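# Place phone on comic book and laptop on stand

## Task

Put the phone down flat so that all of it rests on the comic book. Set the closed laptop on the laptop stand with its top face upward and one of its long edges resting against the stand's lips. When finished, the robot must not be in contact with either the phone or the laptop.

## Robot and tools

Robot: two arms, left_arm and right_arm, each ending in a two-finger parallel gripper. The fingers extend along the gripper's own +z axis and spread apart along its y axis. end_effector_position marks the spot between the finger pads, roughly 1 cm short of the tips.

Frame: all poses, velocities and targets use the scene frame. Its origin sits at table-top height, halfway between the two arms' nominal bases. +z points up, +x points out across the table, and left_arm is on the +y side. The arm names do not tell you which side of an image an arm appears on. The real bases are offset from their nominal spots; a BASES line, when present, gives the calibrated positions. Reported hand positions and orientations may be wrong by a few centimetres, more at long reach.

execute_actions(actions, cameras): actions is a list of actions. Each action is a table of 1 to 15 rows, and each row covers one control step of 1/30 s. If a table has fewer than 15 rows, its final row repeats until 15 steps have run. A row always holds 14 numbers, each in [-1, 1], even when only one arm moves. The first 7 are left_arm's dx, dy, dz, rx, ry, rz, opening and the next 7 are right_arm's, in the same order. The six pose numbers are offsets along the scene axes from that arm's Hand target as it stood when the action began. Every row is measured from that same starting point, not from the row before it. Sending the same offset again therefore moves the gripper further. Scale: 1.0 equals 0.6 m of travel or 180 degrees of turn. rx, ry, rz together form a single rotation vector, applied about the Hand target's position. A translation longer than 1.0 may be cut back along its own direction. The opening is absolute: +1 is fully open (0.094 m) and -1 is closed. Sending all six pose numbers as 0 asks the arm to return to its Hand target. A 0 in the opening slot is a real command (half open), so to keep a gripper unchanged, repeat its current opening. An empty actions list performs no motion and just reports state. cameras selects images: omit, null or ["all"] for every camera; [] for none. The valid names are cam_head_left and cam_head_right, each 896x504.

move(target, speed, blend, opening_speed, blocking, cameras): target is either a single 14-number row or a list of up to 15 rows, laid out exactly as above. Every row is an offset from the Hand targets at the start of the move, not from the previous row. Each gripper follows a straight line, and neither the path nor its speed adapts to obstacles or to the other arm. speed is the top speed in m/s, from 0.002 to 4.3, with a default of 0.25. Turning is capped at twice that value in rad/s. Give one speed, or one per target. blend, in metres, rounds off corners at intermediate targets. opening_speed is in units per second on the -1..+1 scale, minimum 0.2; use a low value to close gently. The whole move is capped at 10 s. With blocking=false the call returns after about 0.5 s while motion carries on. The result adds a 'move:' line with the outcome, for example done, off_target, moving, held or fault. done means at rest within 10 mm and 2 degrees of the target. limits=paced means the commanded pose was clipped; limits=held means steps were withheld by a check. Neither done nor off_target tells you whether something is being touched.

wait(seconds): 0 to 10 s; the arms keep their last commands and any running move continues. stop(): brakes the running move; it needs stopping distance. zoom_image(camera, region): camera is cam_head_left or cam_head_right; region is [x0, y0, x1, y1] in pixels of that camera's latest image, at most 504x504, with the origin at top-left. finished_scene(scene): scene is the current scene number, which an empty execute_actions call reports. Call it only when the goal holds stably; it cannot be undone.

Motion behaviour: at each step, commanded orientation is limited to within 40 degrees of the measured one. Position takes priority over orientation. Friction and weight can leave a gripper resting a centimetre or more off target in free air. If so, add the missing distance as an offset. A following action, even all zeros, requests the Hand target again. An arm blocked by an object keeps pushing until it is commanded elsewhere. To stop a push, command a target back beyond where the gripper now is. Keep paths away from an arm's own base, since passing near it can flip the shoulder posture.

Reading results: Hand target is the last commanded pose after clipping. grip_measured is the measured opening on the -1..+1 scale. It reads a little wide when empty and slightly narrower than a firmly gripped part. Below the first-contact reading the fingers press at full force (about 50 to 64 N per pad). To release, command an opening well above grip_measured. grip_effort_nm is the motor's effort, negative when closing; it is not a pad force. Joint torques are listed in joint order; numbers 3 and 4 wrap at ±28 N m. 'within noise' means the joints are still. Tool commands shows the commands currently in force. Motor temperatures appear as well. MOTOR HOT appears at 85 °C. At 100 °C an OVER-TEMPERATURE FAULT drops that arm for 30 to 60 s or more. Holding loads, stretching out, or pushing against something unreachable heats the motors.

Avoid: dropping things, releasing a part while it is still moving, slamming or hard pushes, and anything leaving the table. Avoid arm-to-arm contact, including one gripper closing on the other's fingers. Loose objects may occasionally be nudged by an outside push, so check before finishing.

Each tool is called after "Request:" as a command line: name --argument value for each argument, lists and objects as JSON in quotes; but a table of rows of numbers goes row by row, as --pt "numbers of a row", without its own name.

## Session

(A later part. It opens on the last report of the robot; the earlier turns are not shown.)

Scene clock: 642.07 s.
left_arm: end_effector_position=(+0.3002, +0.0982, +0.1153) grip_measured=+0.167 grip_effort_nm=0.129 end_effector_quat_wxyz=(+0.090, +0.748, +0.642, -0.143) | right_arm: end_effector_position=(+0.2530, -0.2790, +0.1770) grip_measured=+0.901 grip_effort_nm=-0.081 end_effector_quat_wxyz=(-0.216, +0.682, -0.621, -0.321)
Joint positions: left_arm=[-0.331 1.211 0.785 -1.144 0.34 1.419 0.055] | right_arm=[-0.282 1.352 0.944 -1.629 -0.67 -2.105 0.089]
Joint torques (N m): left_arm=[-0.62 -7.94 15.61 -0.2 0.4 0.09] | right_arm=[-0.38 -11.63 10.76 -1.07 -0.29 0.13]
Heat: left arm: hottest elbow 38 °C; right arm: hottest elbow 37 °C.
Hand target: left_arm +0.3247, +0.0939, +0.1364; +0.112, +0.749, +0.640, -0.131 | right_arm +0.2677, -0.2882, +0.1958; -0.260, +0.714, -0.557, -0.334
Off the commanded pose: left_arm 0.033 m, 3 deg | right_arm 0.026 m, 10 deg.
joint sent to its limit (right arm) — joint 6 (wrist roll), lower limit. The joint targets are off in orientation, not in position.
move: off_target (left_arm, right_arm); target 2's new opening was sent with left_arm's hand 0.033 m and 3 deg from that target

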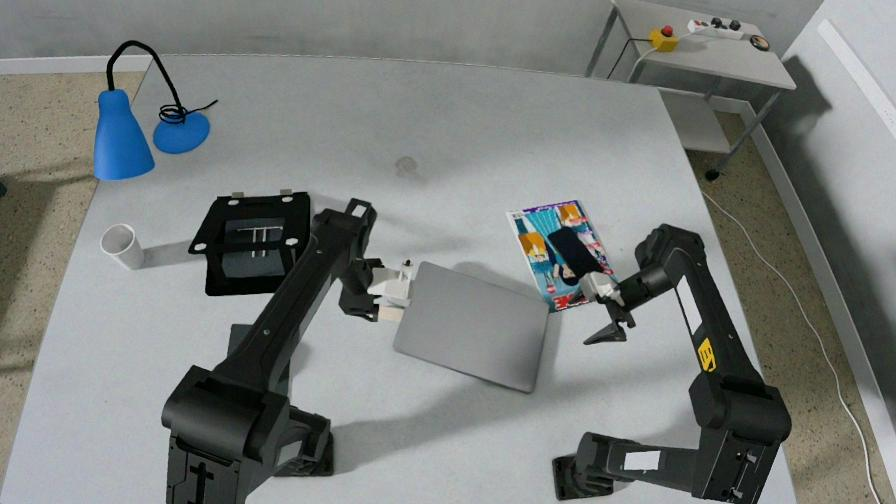

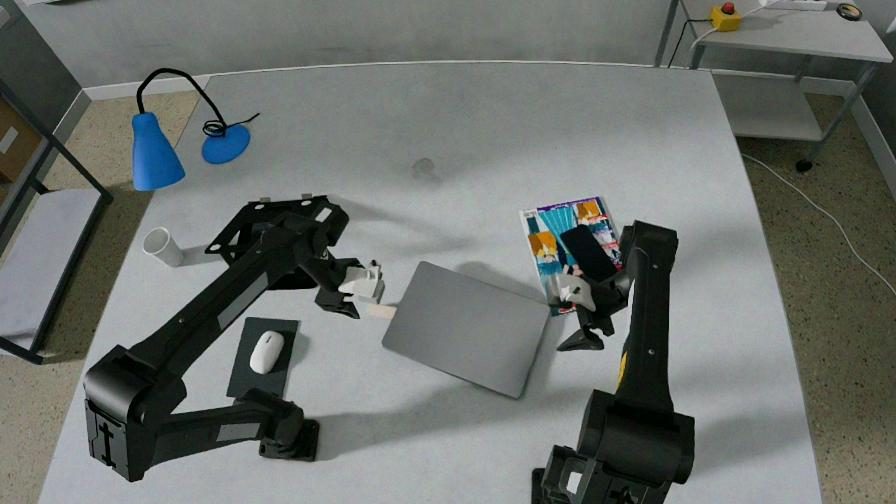

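Request:
move --target '[0.034,-0.01,-0.15, 0,0,0, 0.17, 0.0,-0.0,0.0, 0,0,0, 0.9]' --speed 0.1

Request:
zoom_image --camera "cam_head_left" --region '[320, 250, 470, 370]'

Request:
zoom_image --camera "cam_head_right" --region '[320, 250, 470, 370]'

Scene clock: 648.33 s.
left_arm: end_effector_position=(+0.3442, +0.0846, +0.0509) grip_measured=+0.168 grip_effort_nm=0.129 end_effector_quat_wxyz=(+0.111, +0.750, +0.639, -0.130) | right_arm: end_effector_position=(+0.2530, -0.2790, +0.1770) grip_measured=+0.901 grip_effort_nm=-0.071 end_effector_quat_wxyz=(-0.216, +0.682, -0.621, -0.321)
Joint positions: left_arm=[-0.33 1.411 0.769 -0.879 0.34 1.421 0.055] | right_arm=[-0.282 1.352 0.944 -1.629 -0.67 -2.105 0.089]
Joint torques (N m): left_arm=[-1.14 -9.88 7.91 1.26 0.38 0.06] | right_arm=[-0.38 -11.63 10.74 -1.09 -0.29 0.13]
Heat: left arm: hottest elbow 39 °C; right arm: hottest elbow 37 °C.
Hand target: left_arm +0.3452, +0.0879, +0.0465; +0.112, +0.749, +0.640, -0.131 | right_arm +0.2677, -0.2882, +0.1958; -0.260, +0.714, -0.557, -0.334
Off the commanded pose: left_arm 0.006 m, 0 deg | right_arm 0.026 m, 10 deg.
joint sent to its limit (right arm) — joint 6 (wrist roll), lower limit. The joint targets are off in orientation, not in position.
move: off_target (right_arm)

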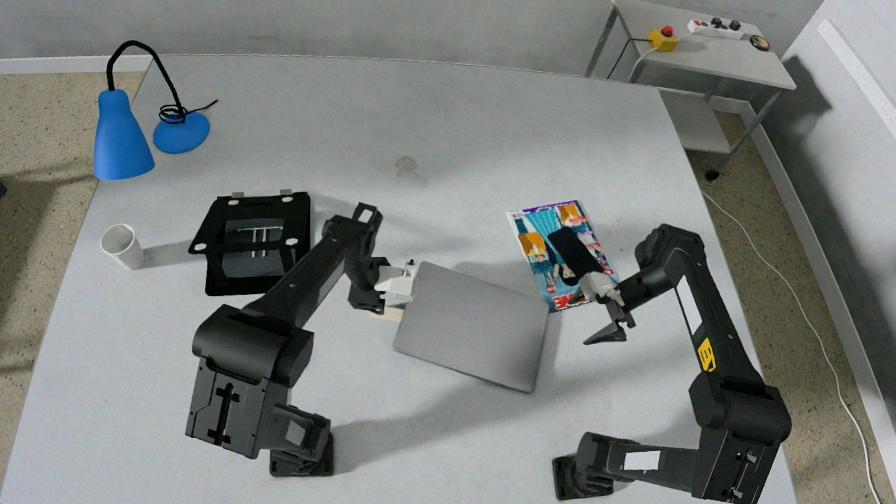

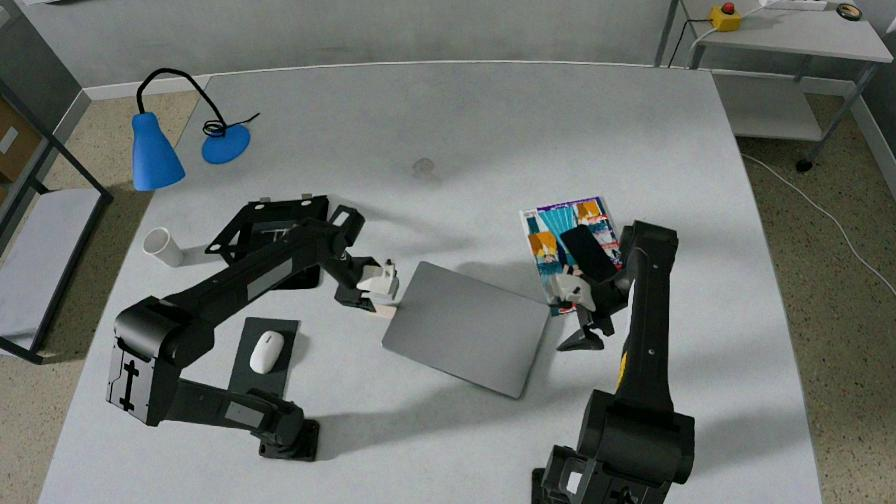

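Scaled by 3.360.

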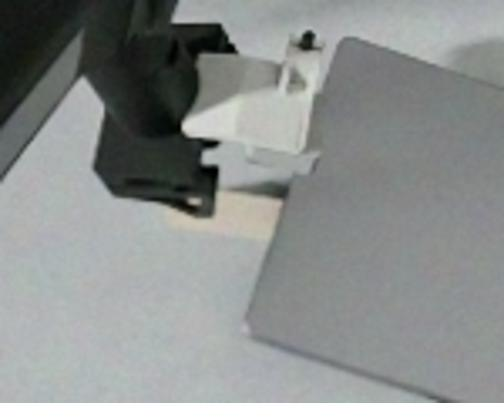

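Scaled by 3.360.

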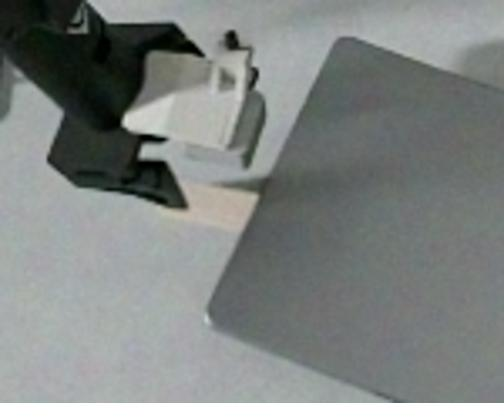

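Request:
move --pt "-0.03 -0.0 0.0 0 0 0 0.17 0.0 -0.0 0.0 0 0 0 0.9" --pt "-0.03 -0.0 -0.056 0 0 0 0.17 0.0 -0.0 0.0 0 0 0 0.9" --speed 0.08

Request:
zoom_image --camera "cam_head_left" --region '[320, 250, 470, 370]'

Request:
zoom_image --camera "cam_head_right" --region '[320, 250, 470, 370]'

Scene clock: 654.23 s.
left_arm: end_effector_position=(+0.3295, +0.0891, +0.0174) grip_measured=+0.168 grip_effort_nm=0.129 end_effector_quat_wxyz=(+0.114, +0.750, +0.639, -0.129) | right_arm: end_effector_position=(+0.2530, -0.2790, +0.1770) grip_measured=+0.901 grip_effort_nm=-0.076 end_effector_quat_wxyz=(-0.216, +0.682, -0.621, -0.321)
Joint positions: left_arm=[-0.33 1.439 0.684 -0.759 0.341 1.419 0.055] | right_arm=[-0.282 1.352 0.944 -1.629 -0.67 -2.105 0.089]
Joint torques (N m): left_arm=[-1.79 -10.52 7.16 0.94 0.34 -0.04] | right_arm=[-0.38 -11.52 10.76 -1.07 -0.3 0.13]
Heat: left arm: hottest elbow 38 °C; right arm: hottest elbow 38 °C.
Hand target: left_arm +0.3271, +0.0879, +0.0128; +0.112, +0.749, +0.640, -0.131 | right_arm +0.2677, -0.2882, +0.1958; -0.260, +0.714, -0.557, -0.334
Off the commanded pose: left_arm 0.005 m, 0 deg | right_arm 0.026 m, 10 deg.
joint sent to its limit (right arm) — joint 6 (wrist roll), lower limit. The joint targets are off in orientation, not in position.
move: off_target (right_arm)

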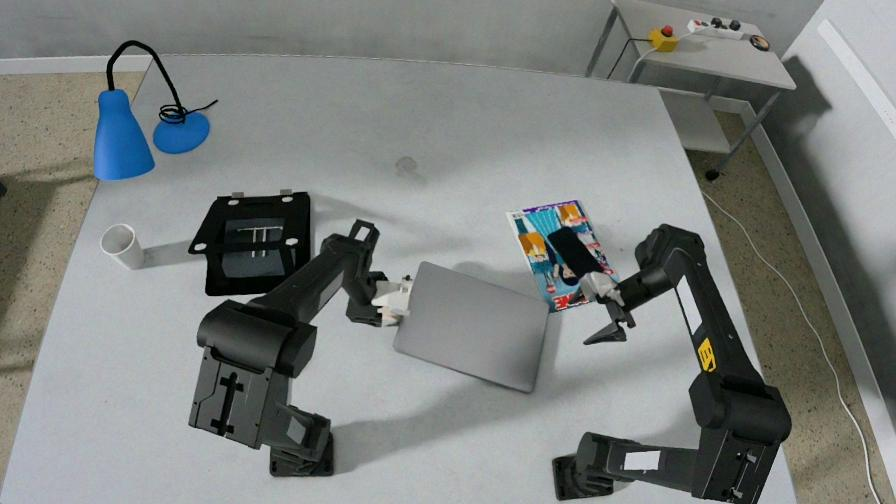

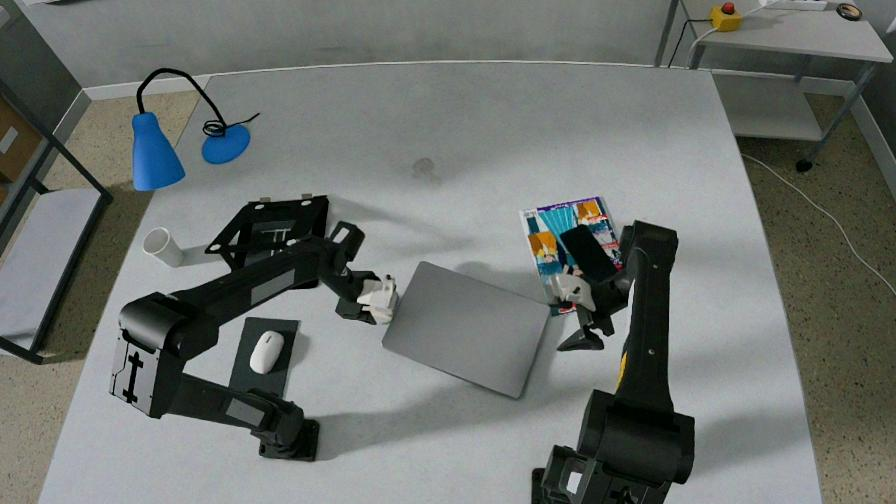

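Scaled by 3.360.

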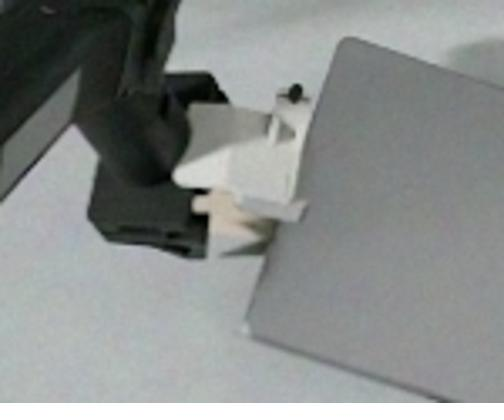

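Scaled by 3.360.

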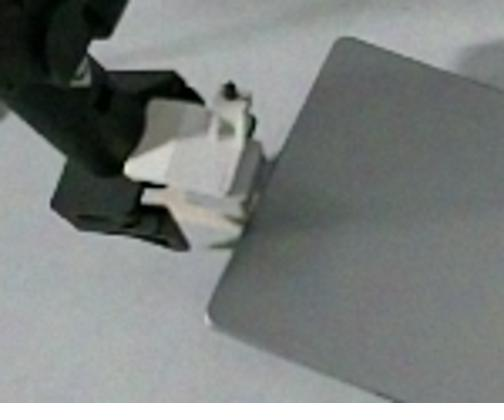

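Request:
move --target '[0,0,0.0, 0,0,0, -0.7, 0.0,-0.0,0.0, 0,0,0, -1]' --opening_speed 0.5

Request:
zoom_image --camera "cam_head_left" --region '[320, 250, 470, 370]'

Request:
zoom_image --camera "cam_head_right" --region '[320, 250, 470, 370]'

Scene clock: 662.40 s.
left_arm: end_effector_position=(+0.3313, +0.0885, +0.0175) grip_measured=-0.558 grip_effort_nm=-1.009 end_effector_quat_wxyz=(+0.116, +0.748, +0.641, -0.127) | right_arm: end_effector_position=(+0.2530, -0.2790, +0.1770) grip_measured=-0.990 grip_effort_nm=-0.471 end_effector_quat_wxyz=(-0.216, +0.682, -0.621, -0.321)
Joint positions: left_arm=[-0.33 1.439 0.684 -0.751 0.341 1.411 0.021] | right_arm=[-0.282 1.352 0.944 -1.629 -0.67 -2.105 0]
Joint torques (N m): left_arm=[-1.96 -9.17 7.04 0.34 0.33 0.05] | right_arm=[-0.38 -11.63 10.71 -1.06 -0.29 0.13]
Heat: left arm: hottest elbow 37 °C; right arm: hottest elbow 39 °C.
Hand target: left_arm +0.3271, +0.0879, +0.0128; +0.112, +0.749, +0.640, -0.131 | right_arm +0.2677, -0.2882, +0.1958; -0.260, +0.714, -0.557, -0.334
Off the commanded pose: left_arm 0.006 m, 1 deg | right_arm 0.026 m, 10 deg.
joint sent to its limit (right arm) — joint 6 (wrist roll), lower limit. The joint targets are off in orientation, not in position.
move: off_target (right_arm)

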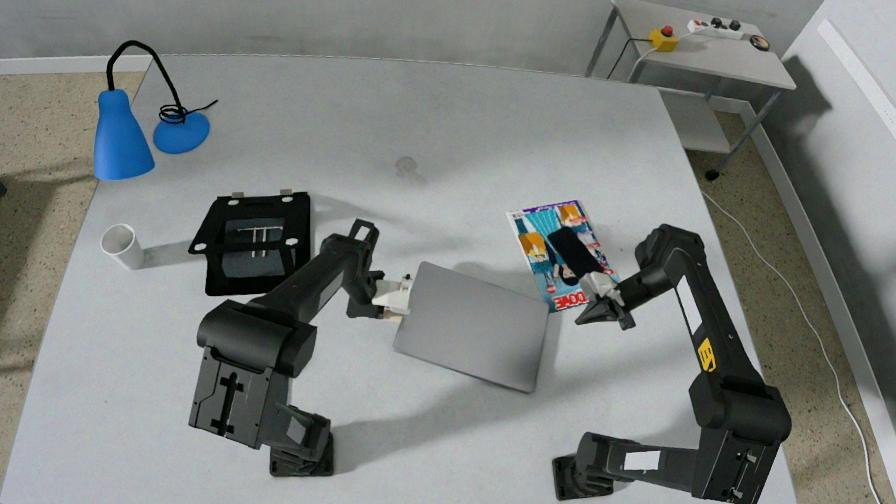

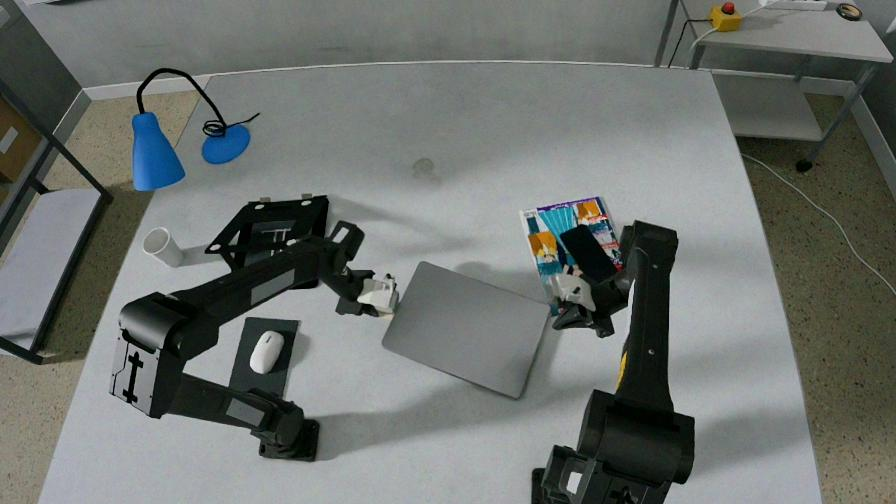

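Scaled by 3.360.

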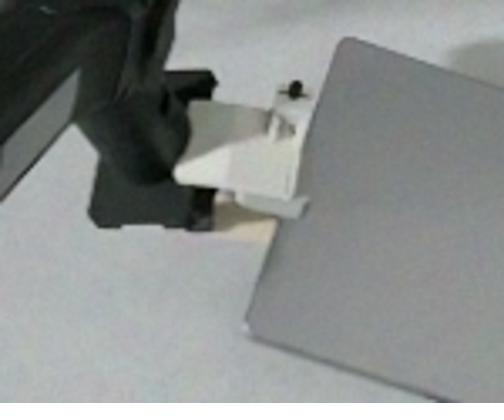

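Scaled by 3.360.

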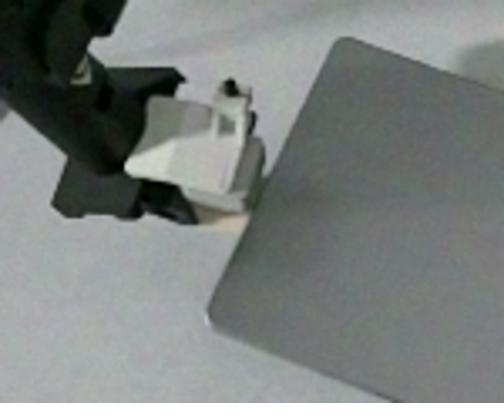

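Request:
move --pt "0 0 0.0 0 0 0 -0.7 -0.25 0.22 -0.05 -0.196 0.054 -0.317 -1" --pt "0 0 0.0 0 0 0 -0.7 -0.25 0.22 -0.28 -0.196 0.054 -0.317 -1" --speed 0.15

Request:
zoom_image --camera "cam_head_left" --region '[350, 250, 600, 450]'

Request:
zoom_image --camera "cam_head_right" --region '[350, 250, 600, 450]'

Scene clock: 674.30 s.
left_arm: end_effector_position=(+0.3313, +0.0885, +0.0175) grip_measured=-0.558 grip_effort_nm=-1.009 end_effector_quat_wxyz=(+0.116, +0.748, +0.641, -0.127) | right_arm: end_effector_position=(+0.1212, -0.1560, +0.0343) grip_measured=-0.991 grip_effort_nm=-0.491 end_effector_quat_wxyz=(+0.126, -0.378, +0.916, +0.052)
Joint positions: left_arm=[-0.33 1.439 0.684 -0.751 0.341 1.411 0.021] | right_arm=[0.797 0.819 0.321 -0.8 0.005 0.02 0]
Joint torques (N m): left_arm=[-1.61 -9.88 7.1 0.76 0.32 -0.01] | right_arm=[1.49 -1.14 6.9 1.01 0.11 0.22]
Heat: left arm: hottest elbow 36 °C; right arm: hottest elbow 39 °C.
Hand target: left_arm +0.3271, +0.0879, +0.0128; +0.112, +0.749, +0.640, -0.131 | right_arm +0.1177, -0.1561, +0.0279; +0.121, -0.380, +0.916, +0.050
Off the commanded pose: left_arm 0.006 m, 1 deg | right_arm 0.007 m, 1 deg.
move: done

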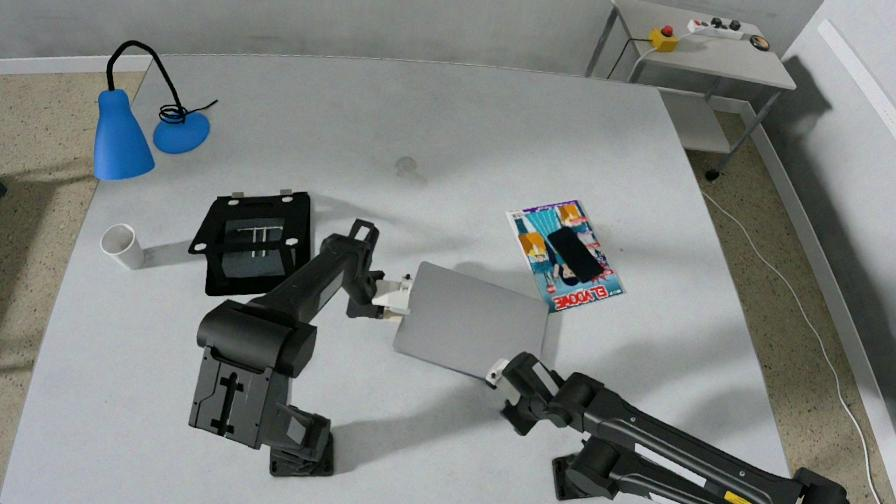

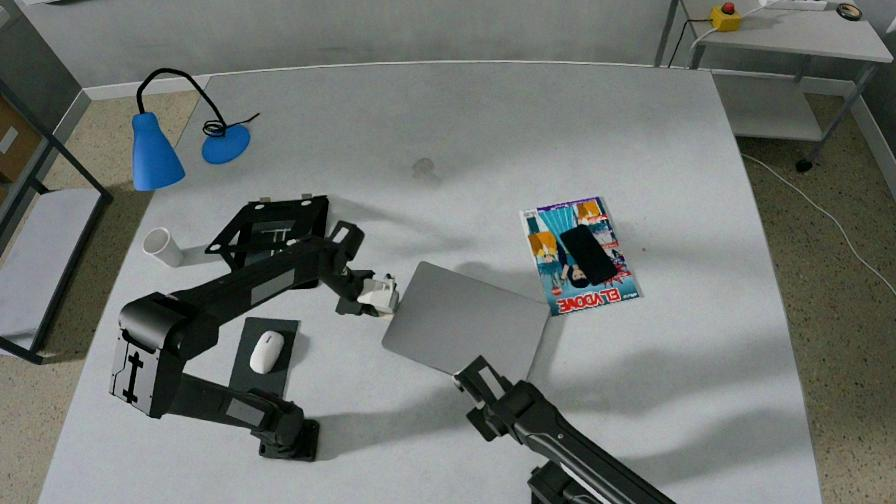

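Scaled by 2.016.

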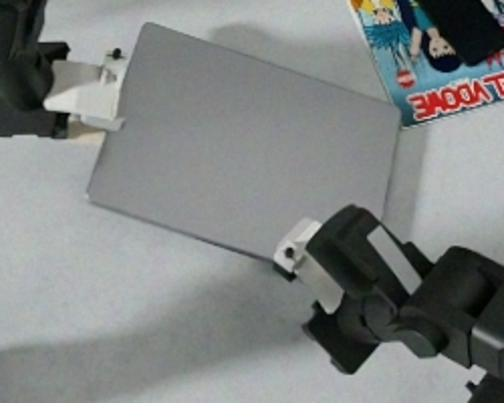

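Scaled by 2.016.

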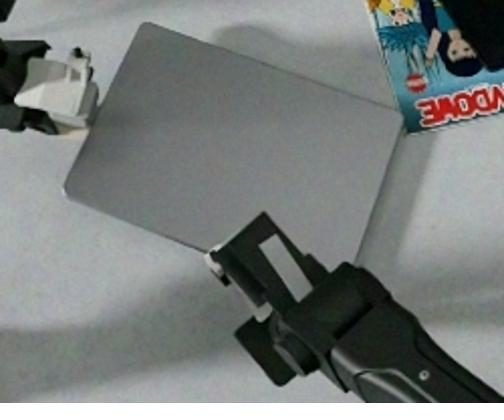

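Request:
move --pt "0 0 0.0 0 0 0 -0.7 0.05 -0.01 -0.02 0 0 0 -1" --pt "-0.1 0.028 0.0 0 0 0 -0.7 0.05 -0.01 -0.02 0 0 0 -1" --speed 0.06

Request:
zoom_image --camera "cam_head_left" --region '[350, 250, 600, 450]'

Request:
zoom_image --camera "cam_head_right" --region '[350, 250, 600, 450]'

Scene clock: 679.47 s.
left_arm: end_effector_position=(+0.2823, +0.1034, +0.0169) grip_measured=-0.558 grip_effort_nm=-1.009 end_effector_quat_wxyz=(+0.123, +0.744, +0.645, -0.124) | right_arm: end_effector_position=(+0.1440, -0.1617, +0.0173) grip_measured=-0.991 grip_effort_nm=-0.496 end_effector_quat_wxyz=(+0.120, -0.383, +0.915, +0.050)
Joint positions: left_arm=[-0.331 1.294 0.54 -0.735 0.342 1.397 0.021] | right_arm=[0.683 0.939 0.321 -0.693 -0.027 -0.1 0]
Joint torques (N m): left_arm=[-2.43 -9.05 5.55 -0.05 0.22 0.07] | right_arm=[-0.32 -2.61 7.31 1.01 -0.06 0.09]
Heat: left arm: hottest elbow 35 °C; right arm: hottest elbow 39 °C.
Hand target: left_arm +0.2672, +0.1047, +0.0129; +0.112, +0.749, +0.640, -0.131 | right_arm +0.1477, -0.1621, +0.0159; +0.121, -0.380, +0.916, +0.050
Off the commanded pose: left_arm 0.016 m, 2 deg | right_arm 0.004 m, 0 deg.
move: off_target (left_arm)

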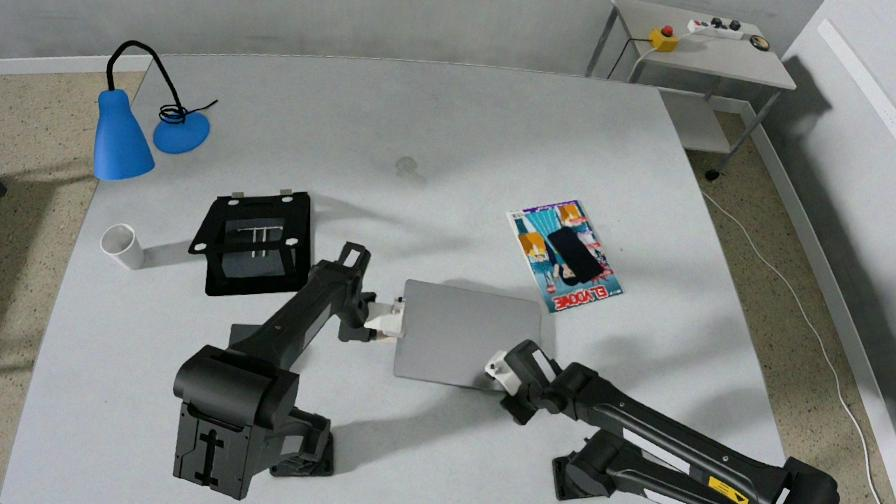

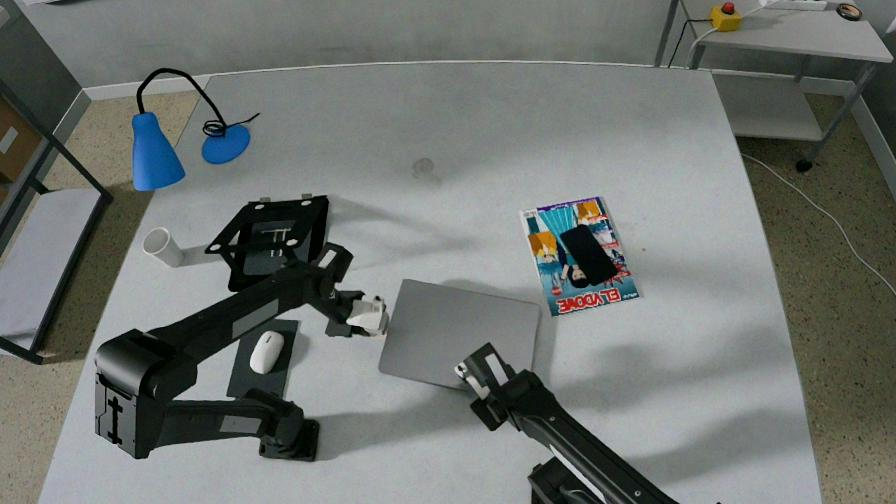

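Scaled by 2.016.

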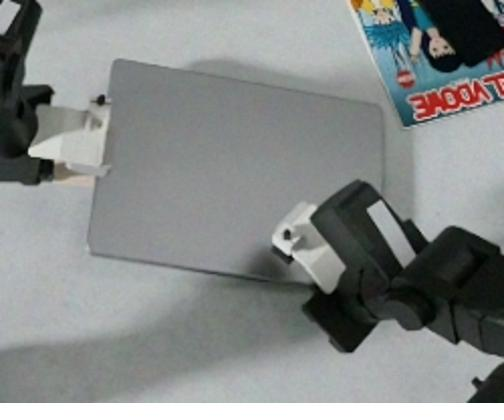

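Scaled by 2.016.

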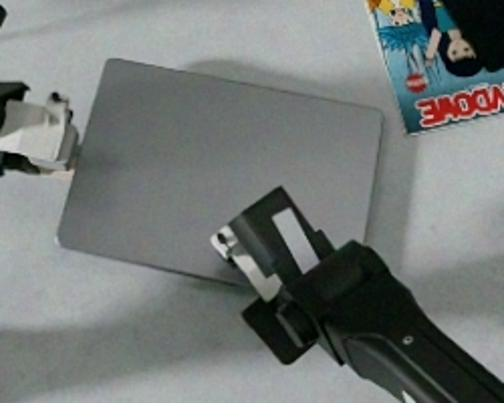

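Request:
move --pt "0 0 0.0 0 0 0 -0.7 -0.05 0.0 0.0 0 0 0 -1" --pt "0 0 0.0 0 0 0 -0.7 -0.05 0.17 0.0 0 0 0 -1" --pt "0 0 0.0 0 0 0 -0.7 -0.018 0.17 0.0 0 0 0 -1" --speed 0.08

Request:
zoom_image --camera "cam_head_left" --region '[350, 250, 600, 450]'

Request:
zoom_image --camera "cam_head_right" --region '[350, 250, 600, 450]'

Scene clock: 686.83 s.
left_arm: end_effector_position=(+0.2823, +0.1034, +0.0169) grip_measured=-0.558 grip_effort_nm=-1.009 end_effector_quat_wxyz=(+0.123, +0.744, +0.645, -0.124) | right_arm: end_effector_position=(+0.1230, -0.0740, +0.0120) grip_measured=-0.991 grip_effort_nm=-0.491 end_effector_quat_wxyz=(+0.111, -0.385, +0.915, +0.045)
Joint positions: left_arm=[-0.331 1.294 0.54 -0.735 0.342 1.397 0.021] | right_arm=[1.03 1.176 0.444 -0.605 0.059 0.233 0]
Joint torques (N m): left_arm=[-2.02 -8.76 5.57 -0.18 0.23 0.05] | right_arm=[-0.56 -4.25 9.09 1.18 0.11 0.03]
Heat: left arm: hottest elbow 35 °C; right arm: hottest elbow 38 °C.
Hand target: left_arm +0.2672, +0.1047, +0.0129; +0.112, +0.749, +0.640, -0.131 | right_arm +0.1369, -0.0601, +0.0159; +0.121, -0.380, +0.916, +0.050
Off the commanded pose: left_arm 0.016 m, 2 deg | right_arm 0.020 m, 1 deg.
move: off_target (left_arm, right_arm)

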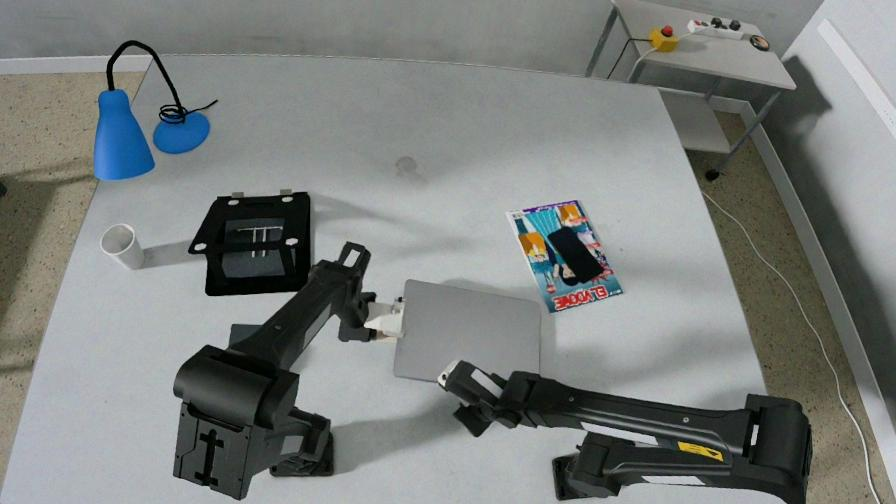

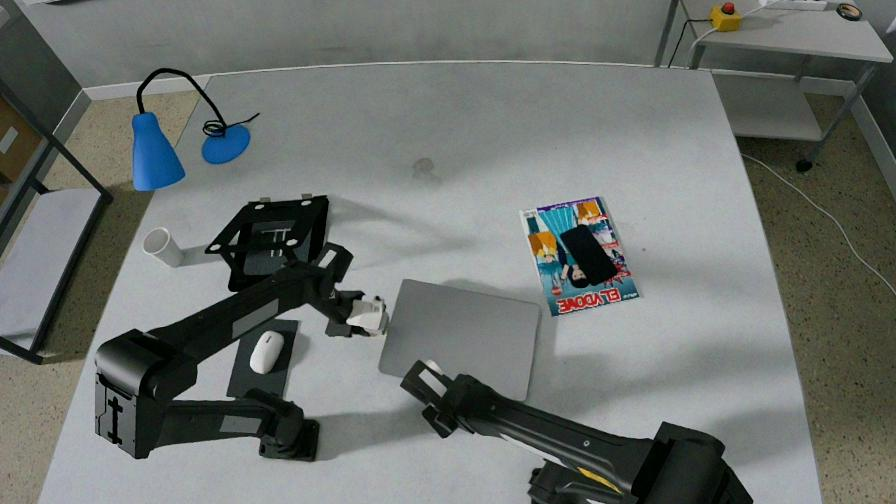

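Scaled by 2.016.

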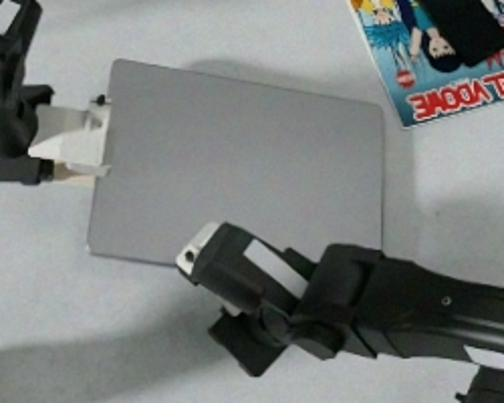

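Scaled by 2.016.

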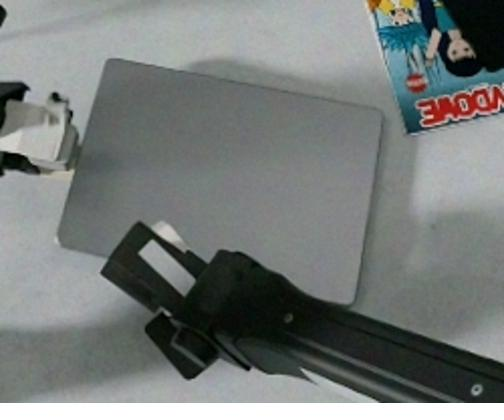

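Request:
move --pt "0 0 0.0 0 0 0 -0.7 0.04 -0.01 0.0 0 0 0 -1" --pt "-0.12 0.0 0.0 0 0 0 -0.7 0.05 -0.01 0.0 0 0 0 -1" --speed 0.06

Request:
zoom_image --camera "cam_head_left" --region '[350, 250, 600, 450]'

Request:
zoom_image --camera "cam_head_right" --region '[350, 250, 600, 450]'

Scene clock: 692.37 s.
left_arm: end_effector_position=(+0.2241, +0.1082, +0.0183) grip_measured=-0.558 grip_effort_nm=-1.009 end_effector_quat_wxyz=(+0.133, +0.721, +0.671, -0.110) | right_arm: end_effector_position=(+0.1469, -0.0776, +0.0120) grip_measured=-0.991 grip_effort_nm=-0.491 end_effector_quat_wxyz=(+0.109, -0.390, +0.913, +0.051)
Joint positions: left_arm=[-0.409 1.065 0.38 -0.734 0.312 1.239 0.021] | right_arm=[0.932 1.206 0.465 -0.589 0.023 0.127 0]
Joint torques (N m): left_arm=[-4.54 -6.07 5.76 -0.92 1.08 0.46] | right_arm=[-1.26 -4.19 9.52 1.07 0.37 0.1]
Heat: left arm: hottest elbow 34 °C; right arm: hottest elbow 38 °C.
Hand target: left_arm +0.1952, +0.1047, +0.0129; +0.112, +0.749, +0.640, -0.131 | right_arm +0.1669, -0.0662, +0.0158; +0.121, -0.380, +0.916, +0.050
Off the commanded pose: left_arm 0.030 m, 6 deg | right_arm 0.023 m, 2 deg.
move: off_target (left_arm, right_arm)

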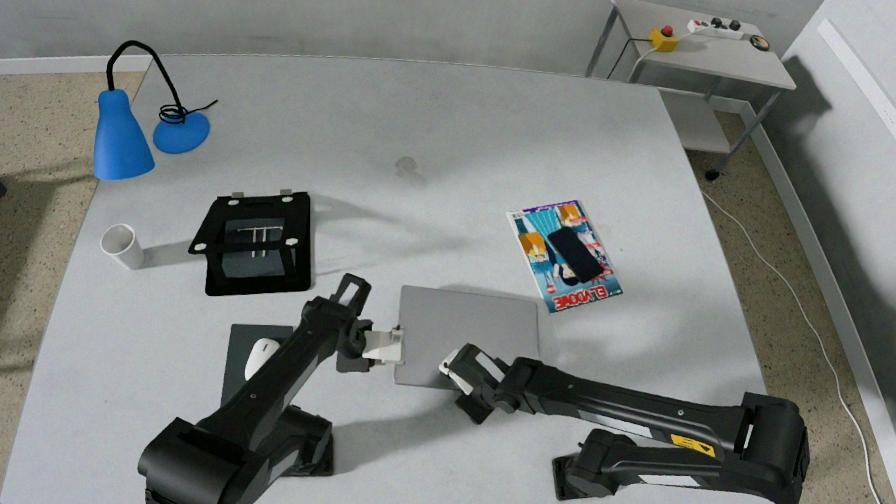

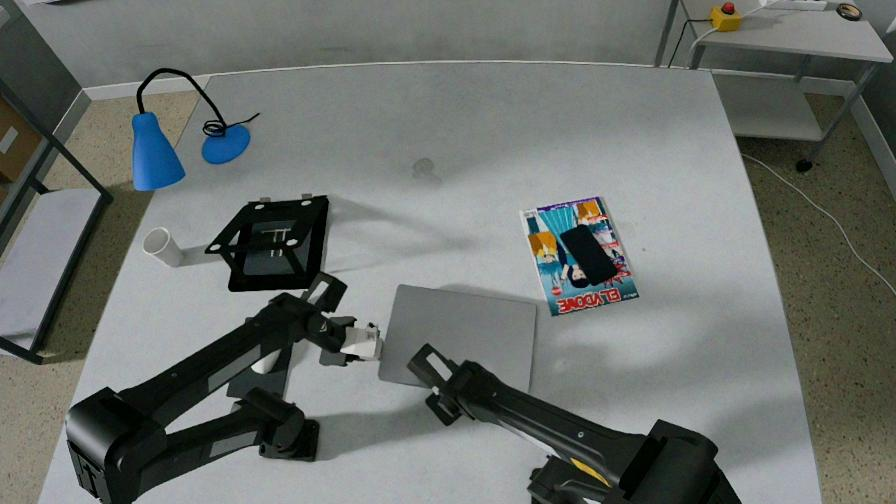

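Scaled by 2.016.

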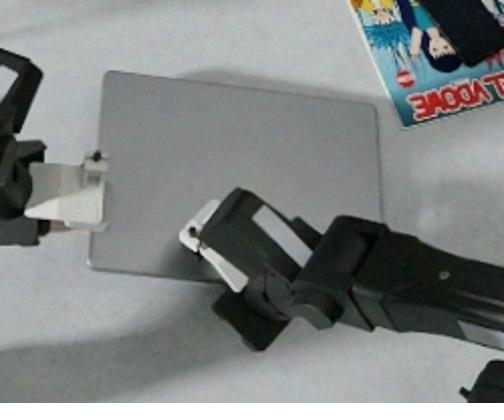

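Scaled by 2.016.

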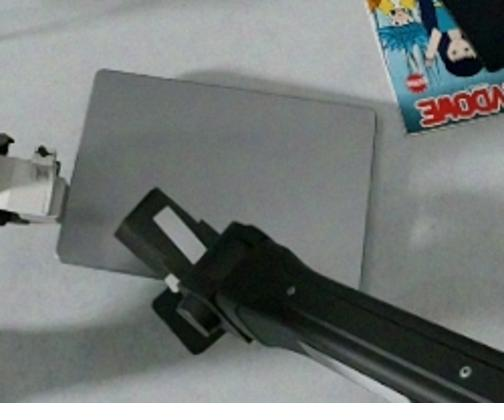

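Request:
move --pt "0.048 0.006 0.0 0 0 0 0.2 0 0 0.0 0 0 0 -1" --speed 0.06 --opening_speed 1 --cameras '[]'

Request:
move --pt "0 0.0 0.18 0 0 0 0.2 -0.08 0.0 0.0 0 0 0 -1" --pt "-0.03 0.0 0.22 0 0 0 0.2 -0.08 -0.1 0.3 0 0 0 -1" --pt "-0.03 0.0 0.22 0 0 0 0.2 0.02 -0.45 0.35 0 0 0 -1" --speed '[0.1,0.15,0.25]'

Request:
zoom_image --camera "cam_head_left" --region '[350, 250, 600, 450]'

Request:
zoom_image --camera "cam_head_right" --region '[350, 250, 600, 450]'

Scene clock: 700.83 s.
left_arm: end_effector_position=(+0.2096, +0.1093, +0.0104) grip_measured=+0.197 grip_effort_nm=0.164 end_effector_quat_wxyz=(+0.110, +0.751, +0.636, -0.137) | right_arm: end_effector_position=(+0.1477, -0.0771, +0.0121) grip_measured=-0.991 grip_effort_nm=-0.486 end_effector_quat_wxyz=(+0.109, -0.390, +0.913, +0.051)
Joint positions: left_arm=[-0.401 1.112 0.382 -0.774 0.348 1.351 0.056] | right_arm=[0.931 1.21 0.468 -0.589 0.023 0.127 0]
Joint torques (N m): left_arm=[-0.15 -2.78 10.82 0.54 -0.04 0] | right_arm=[-1.08 -4.54 9.32 1.1 0.38 0.11]
Heat: left arm: hottest elbow 34 °C; right arm: hottest elbow 39 °C.
Hand target: left_arm +0.2239, +0.1083, +0.0129; +0.112, +0.749, +0.640, -0.131 | right_arm +0.1669, -0.0661, +0.0158; +0.121, -0.380, +0.916, +0.050
Off the commanded pose: left_arm 0.015 m, 1 deg | right_arm 0.022 m, 2 deg.
move: off_target (left_arm, right_arm)

Scene clock: 705.47 s.
left_arm: end_effector_position=(+0.1879, +0.1182, +0.1163) grip_measured=+0.198 grip_effort_nm=0.129 end_effector_quat_wxyz=(+0.085, +0.743, +0.647, -0.147) | right_arm: end_effector_position=(+0.1660, -0.3296, +0.2019) grip_measured=-0.991 grip_effort_nm=-0.491 end_effector_quat_wxyz=(+0.104, -0.381, +0.917, +0.063)
Joint positions: left_arm=[-0.405 0.846 0.563 -1.272 0.341 1.329 0.056] | right_arm=[-0.309 0.749 0.76 -1.502 -0.231 -1.081 0]
Joint torques (N m): left_arm=[-3.08 -4.6 16.55 -0.2 0.13 -0.07] | right_arm=[-0.38 -1.49 13.09 -0.09 -0.23 0.06]
Motor temperatures (°C): left_arm=[23 25 35 24 31 24 28] | right_arm=[26 32 40 25 28 24 25]
Heat: left arm: hottest elbow 35 °C; right arm: hottest elbow 40 °C.
Hand target: left_arm +0.2060, +0.1083, +0.1449; +0.112, +0.749, +0.640, -0.131 | right_arm +0.1789, -0.3362, +0.2259; +0.121, -0.380, +0.916, +0.050
Off the commanded pose: left_arm 0.035 m, 4 deg | right_arm 0.028 m, 2 deg.
move: off_target (left_arm, right_arm)

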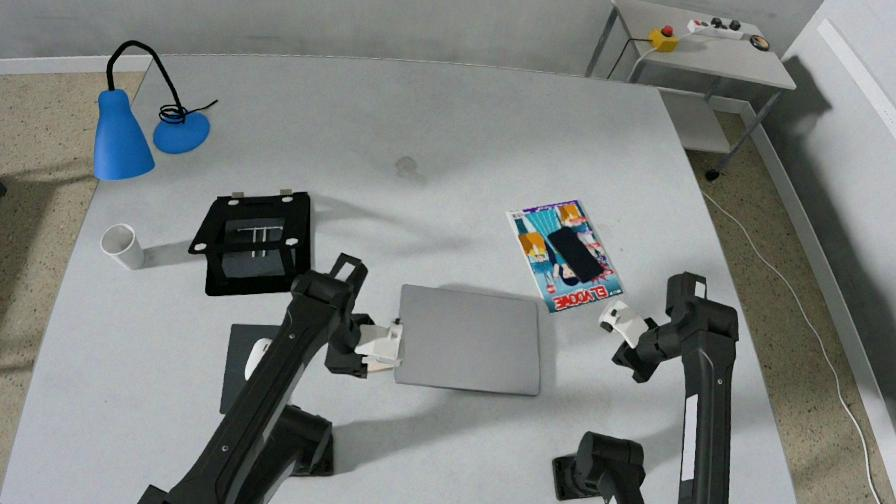

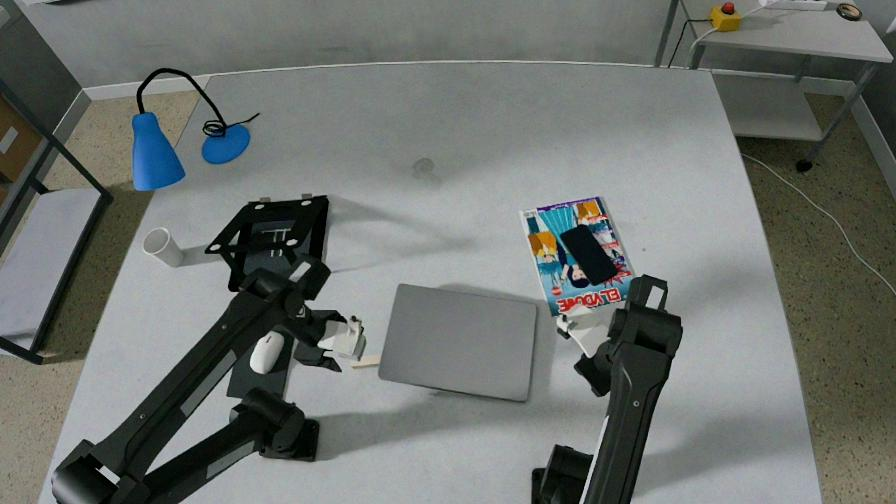

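Scaled by 2.016.

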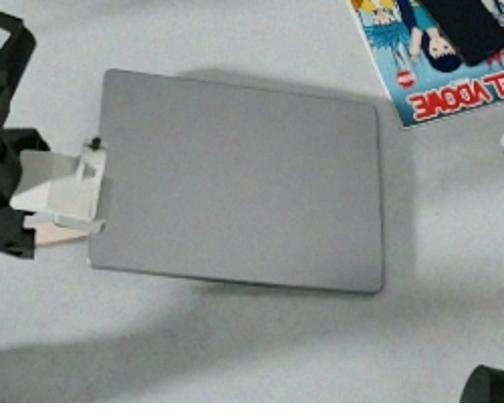

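Scaled by 2.016.

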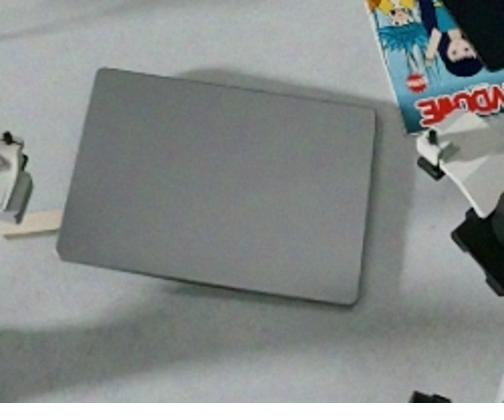

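Request:
zoom_image --camera "cam_head_left" --region '[385, 350, 555, 420]'

Request:
zoom_image --camera "cam_head_right" --region '[365, 350, 545, 420]'

Scaled by 2.965.

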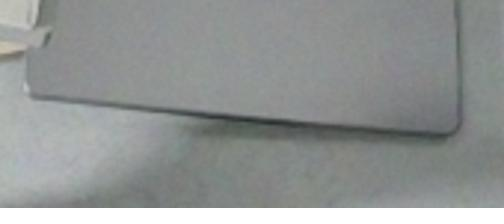

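Scaled by 2.800.

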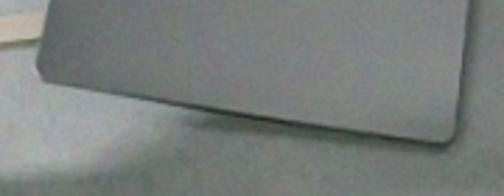

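Request:
move --pt "-0.06 -0.15 0.1 0.03 -0.15 0.04 0.2 0 0 0.0 0 0 0 -1" --pt "-0.168 -0.347 0.0 0.067 -0.313 0.078 -0.36 0 0 0.0 0 0 0 -1" --speed '[0.15,0.2]'

Request:
zoom_image --camera "cam_head_left" --region '[350, 300, 600, 500]'

Request:
zoom_image --camera "cam_head_right" --region '[350, 300, 600, 500]'

Scene clock: 724.13 s.
left_arm: end_effector_position=(+0.1123, -0.0777, +0.1303) grip_measured=-0.357 grip_effort_nm=-0.085 end_effector_quat_wxyz=(+0.324, +0.654, +0.598, +0.331) | right_arm: end_effector_position=(+0.1659, -0.3295, +0.2020) grip_measured=-0.991 grip_effort_nm=-0.491 end_effector_quat_wxyz=(+0.104, -0.381, +0.917, +0.064)
Joint positions: left_arm=[-1.784 1.391 0.795 -1.187 -0.947 -0.206 0.03] | right_arm=[-0.309 0.749 0.76 -1.503 -0.231 -1.082 0]
Joint torques (N m): left_arm=[-2.43 -10.23 13.94 -0.31 -0.64 -0.13] | right_arm=[-0.32 -1.44 13.08 -0.06 -0.23 0.08]
Motor temperatures (°C): left_arm=[23 25 37 24 31 24 27] | right_arm=[26 32 45 25 28 24 25]
Heat: left arm: hottest elbow 37 °C; right arm: hottest elbow 45 °C.
Hand target: left_arm +0.1051, -0.0999, +0.1449; +0.339, +0.649, +0.604, +0.315 | right_arm +0.1789, -0.3362, +0.2259; +0.121, -0.380, +0.916, +0.050
Off the commanded pose: left_arm 0.027 m, 3 deg | right_arm 0.028 m, 2 deg.
move: off_target (left_arm, right_arm); target 2's new opening was sent with left_arm's hand 0.027 m and 3 deg from that target

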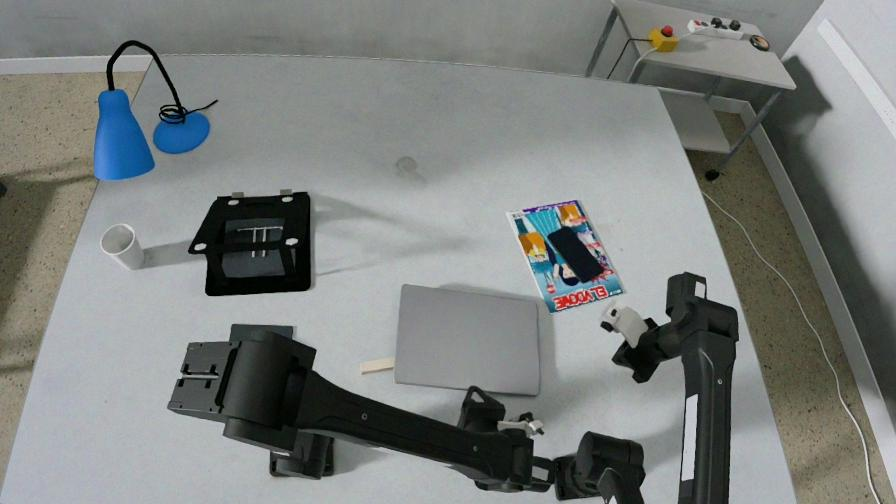

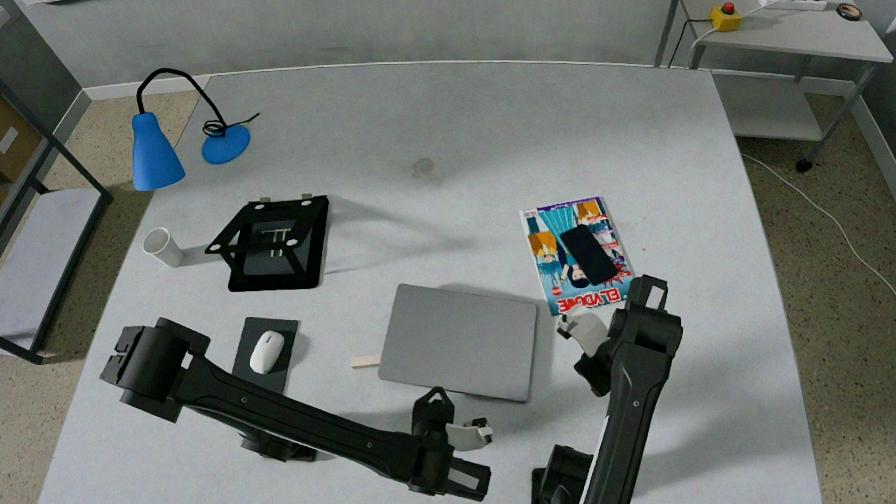

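Scaled by 2.016.

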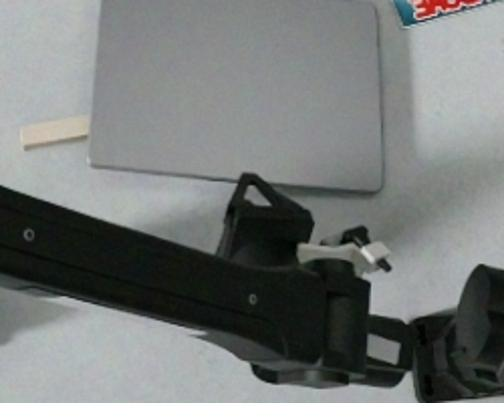

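Scaled by 2.016.

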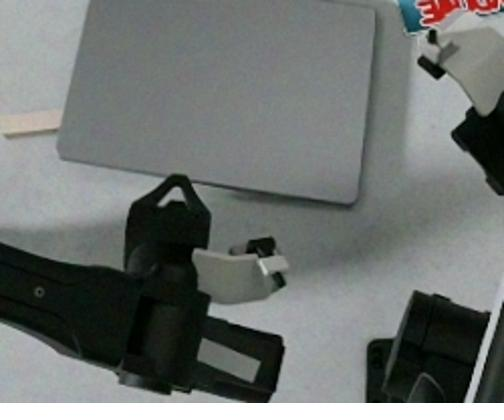

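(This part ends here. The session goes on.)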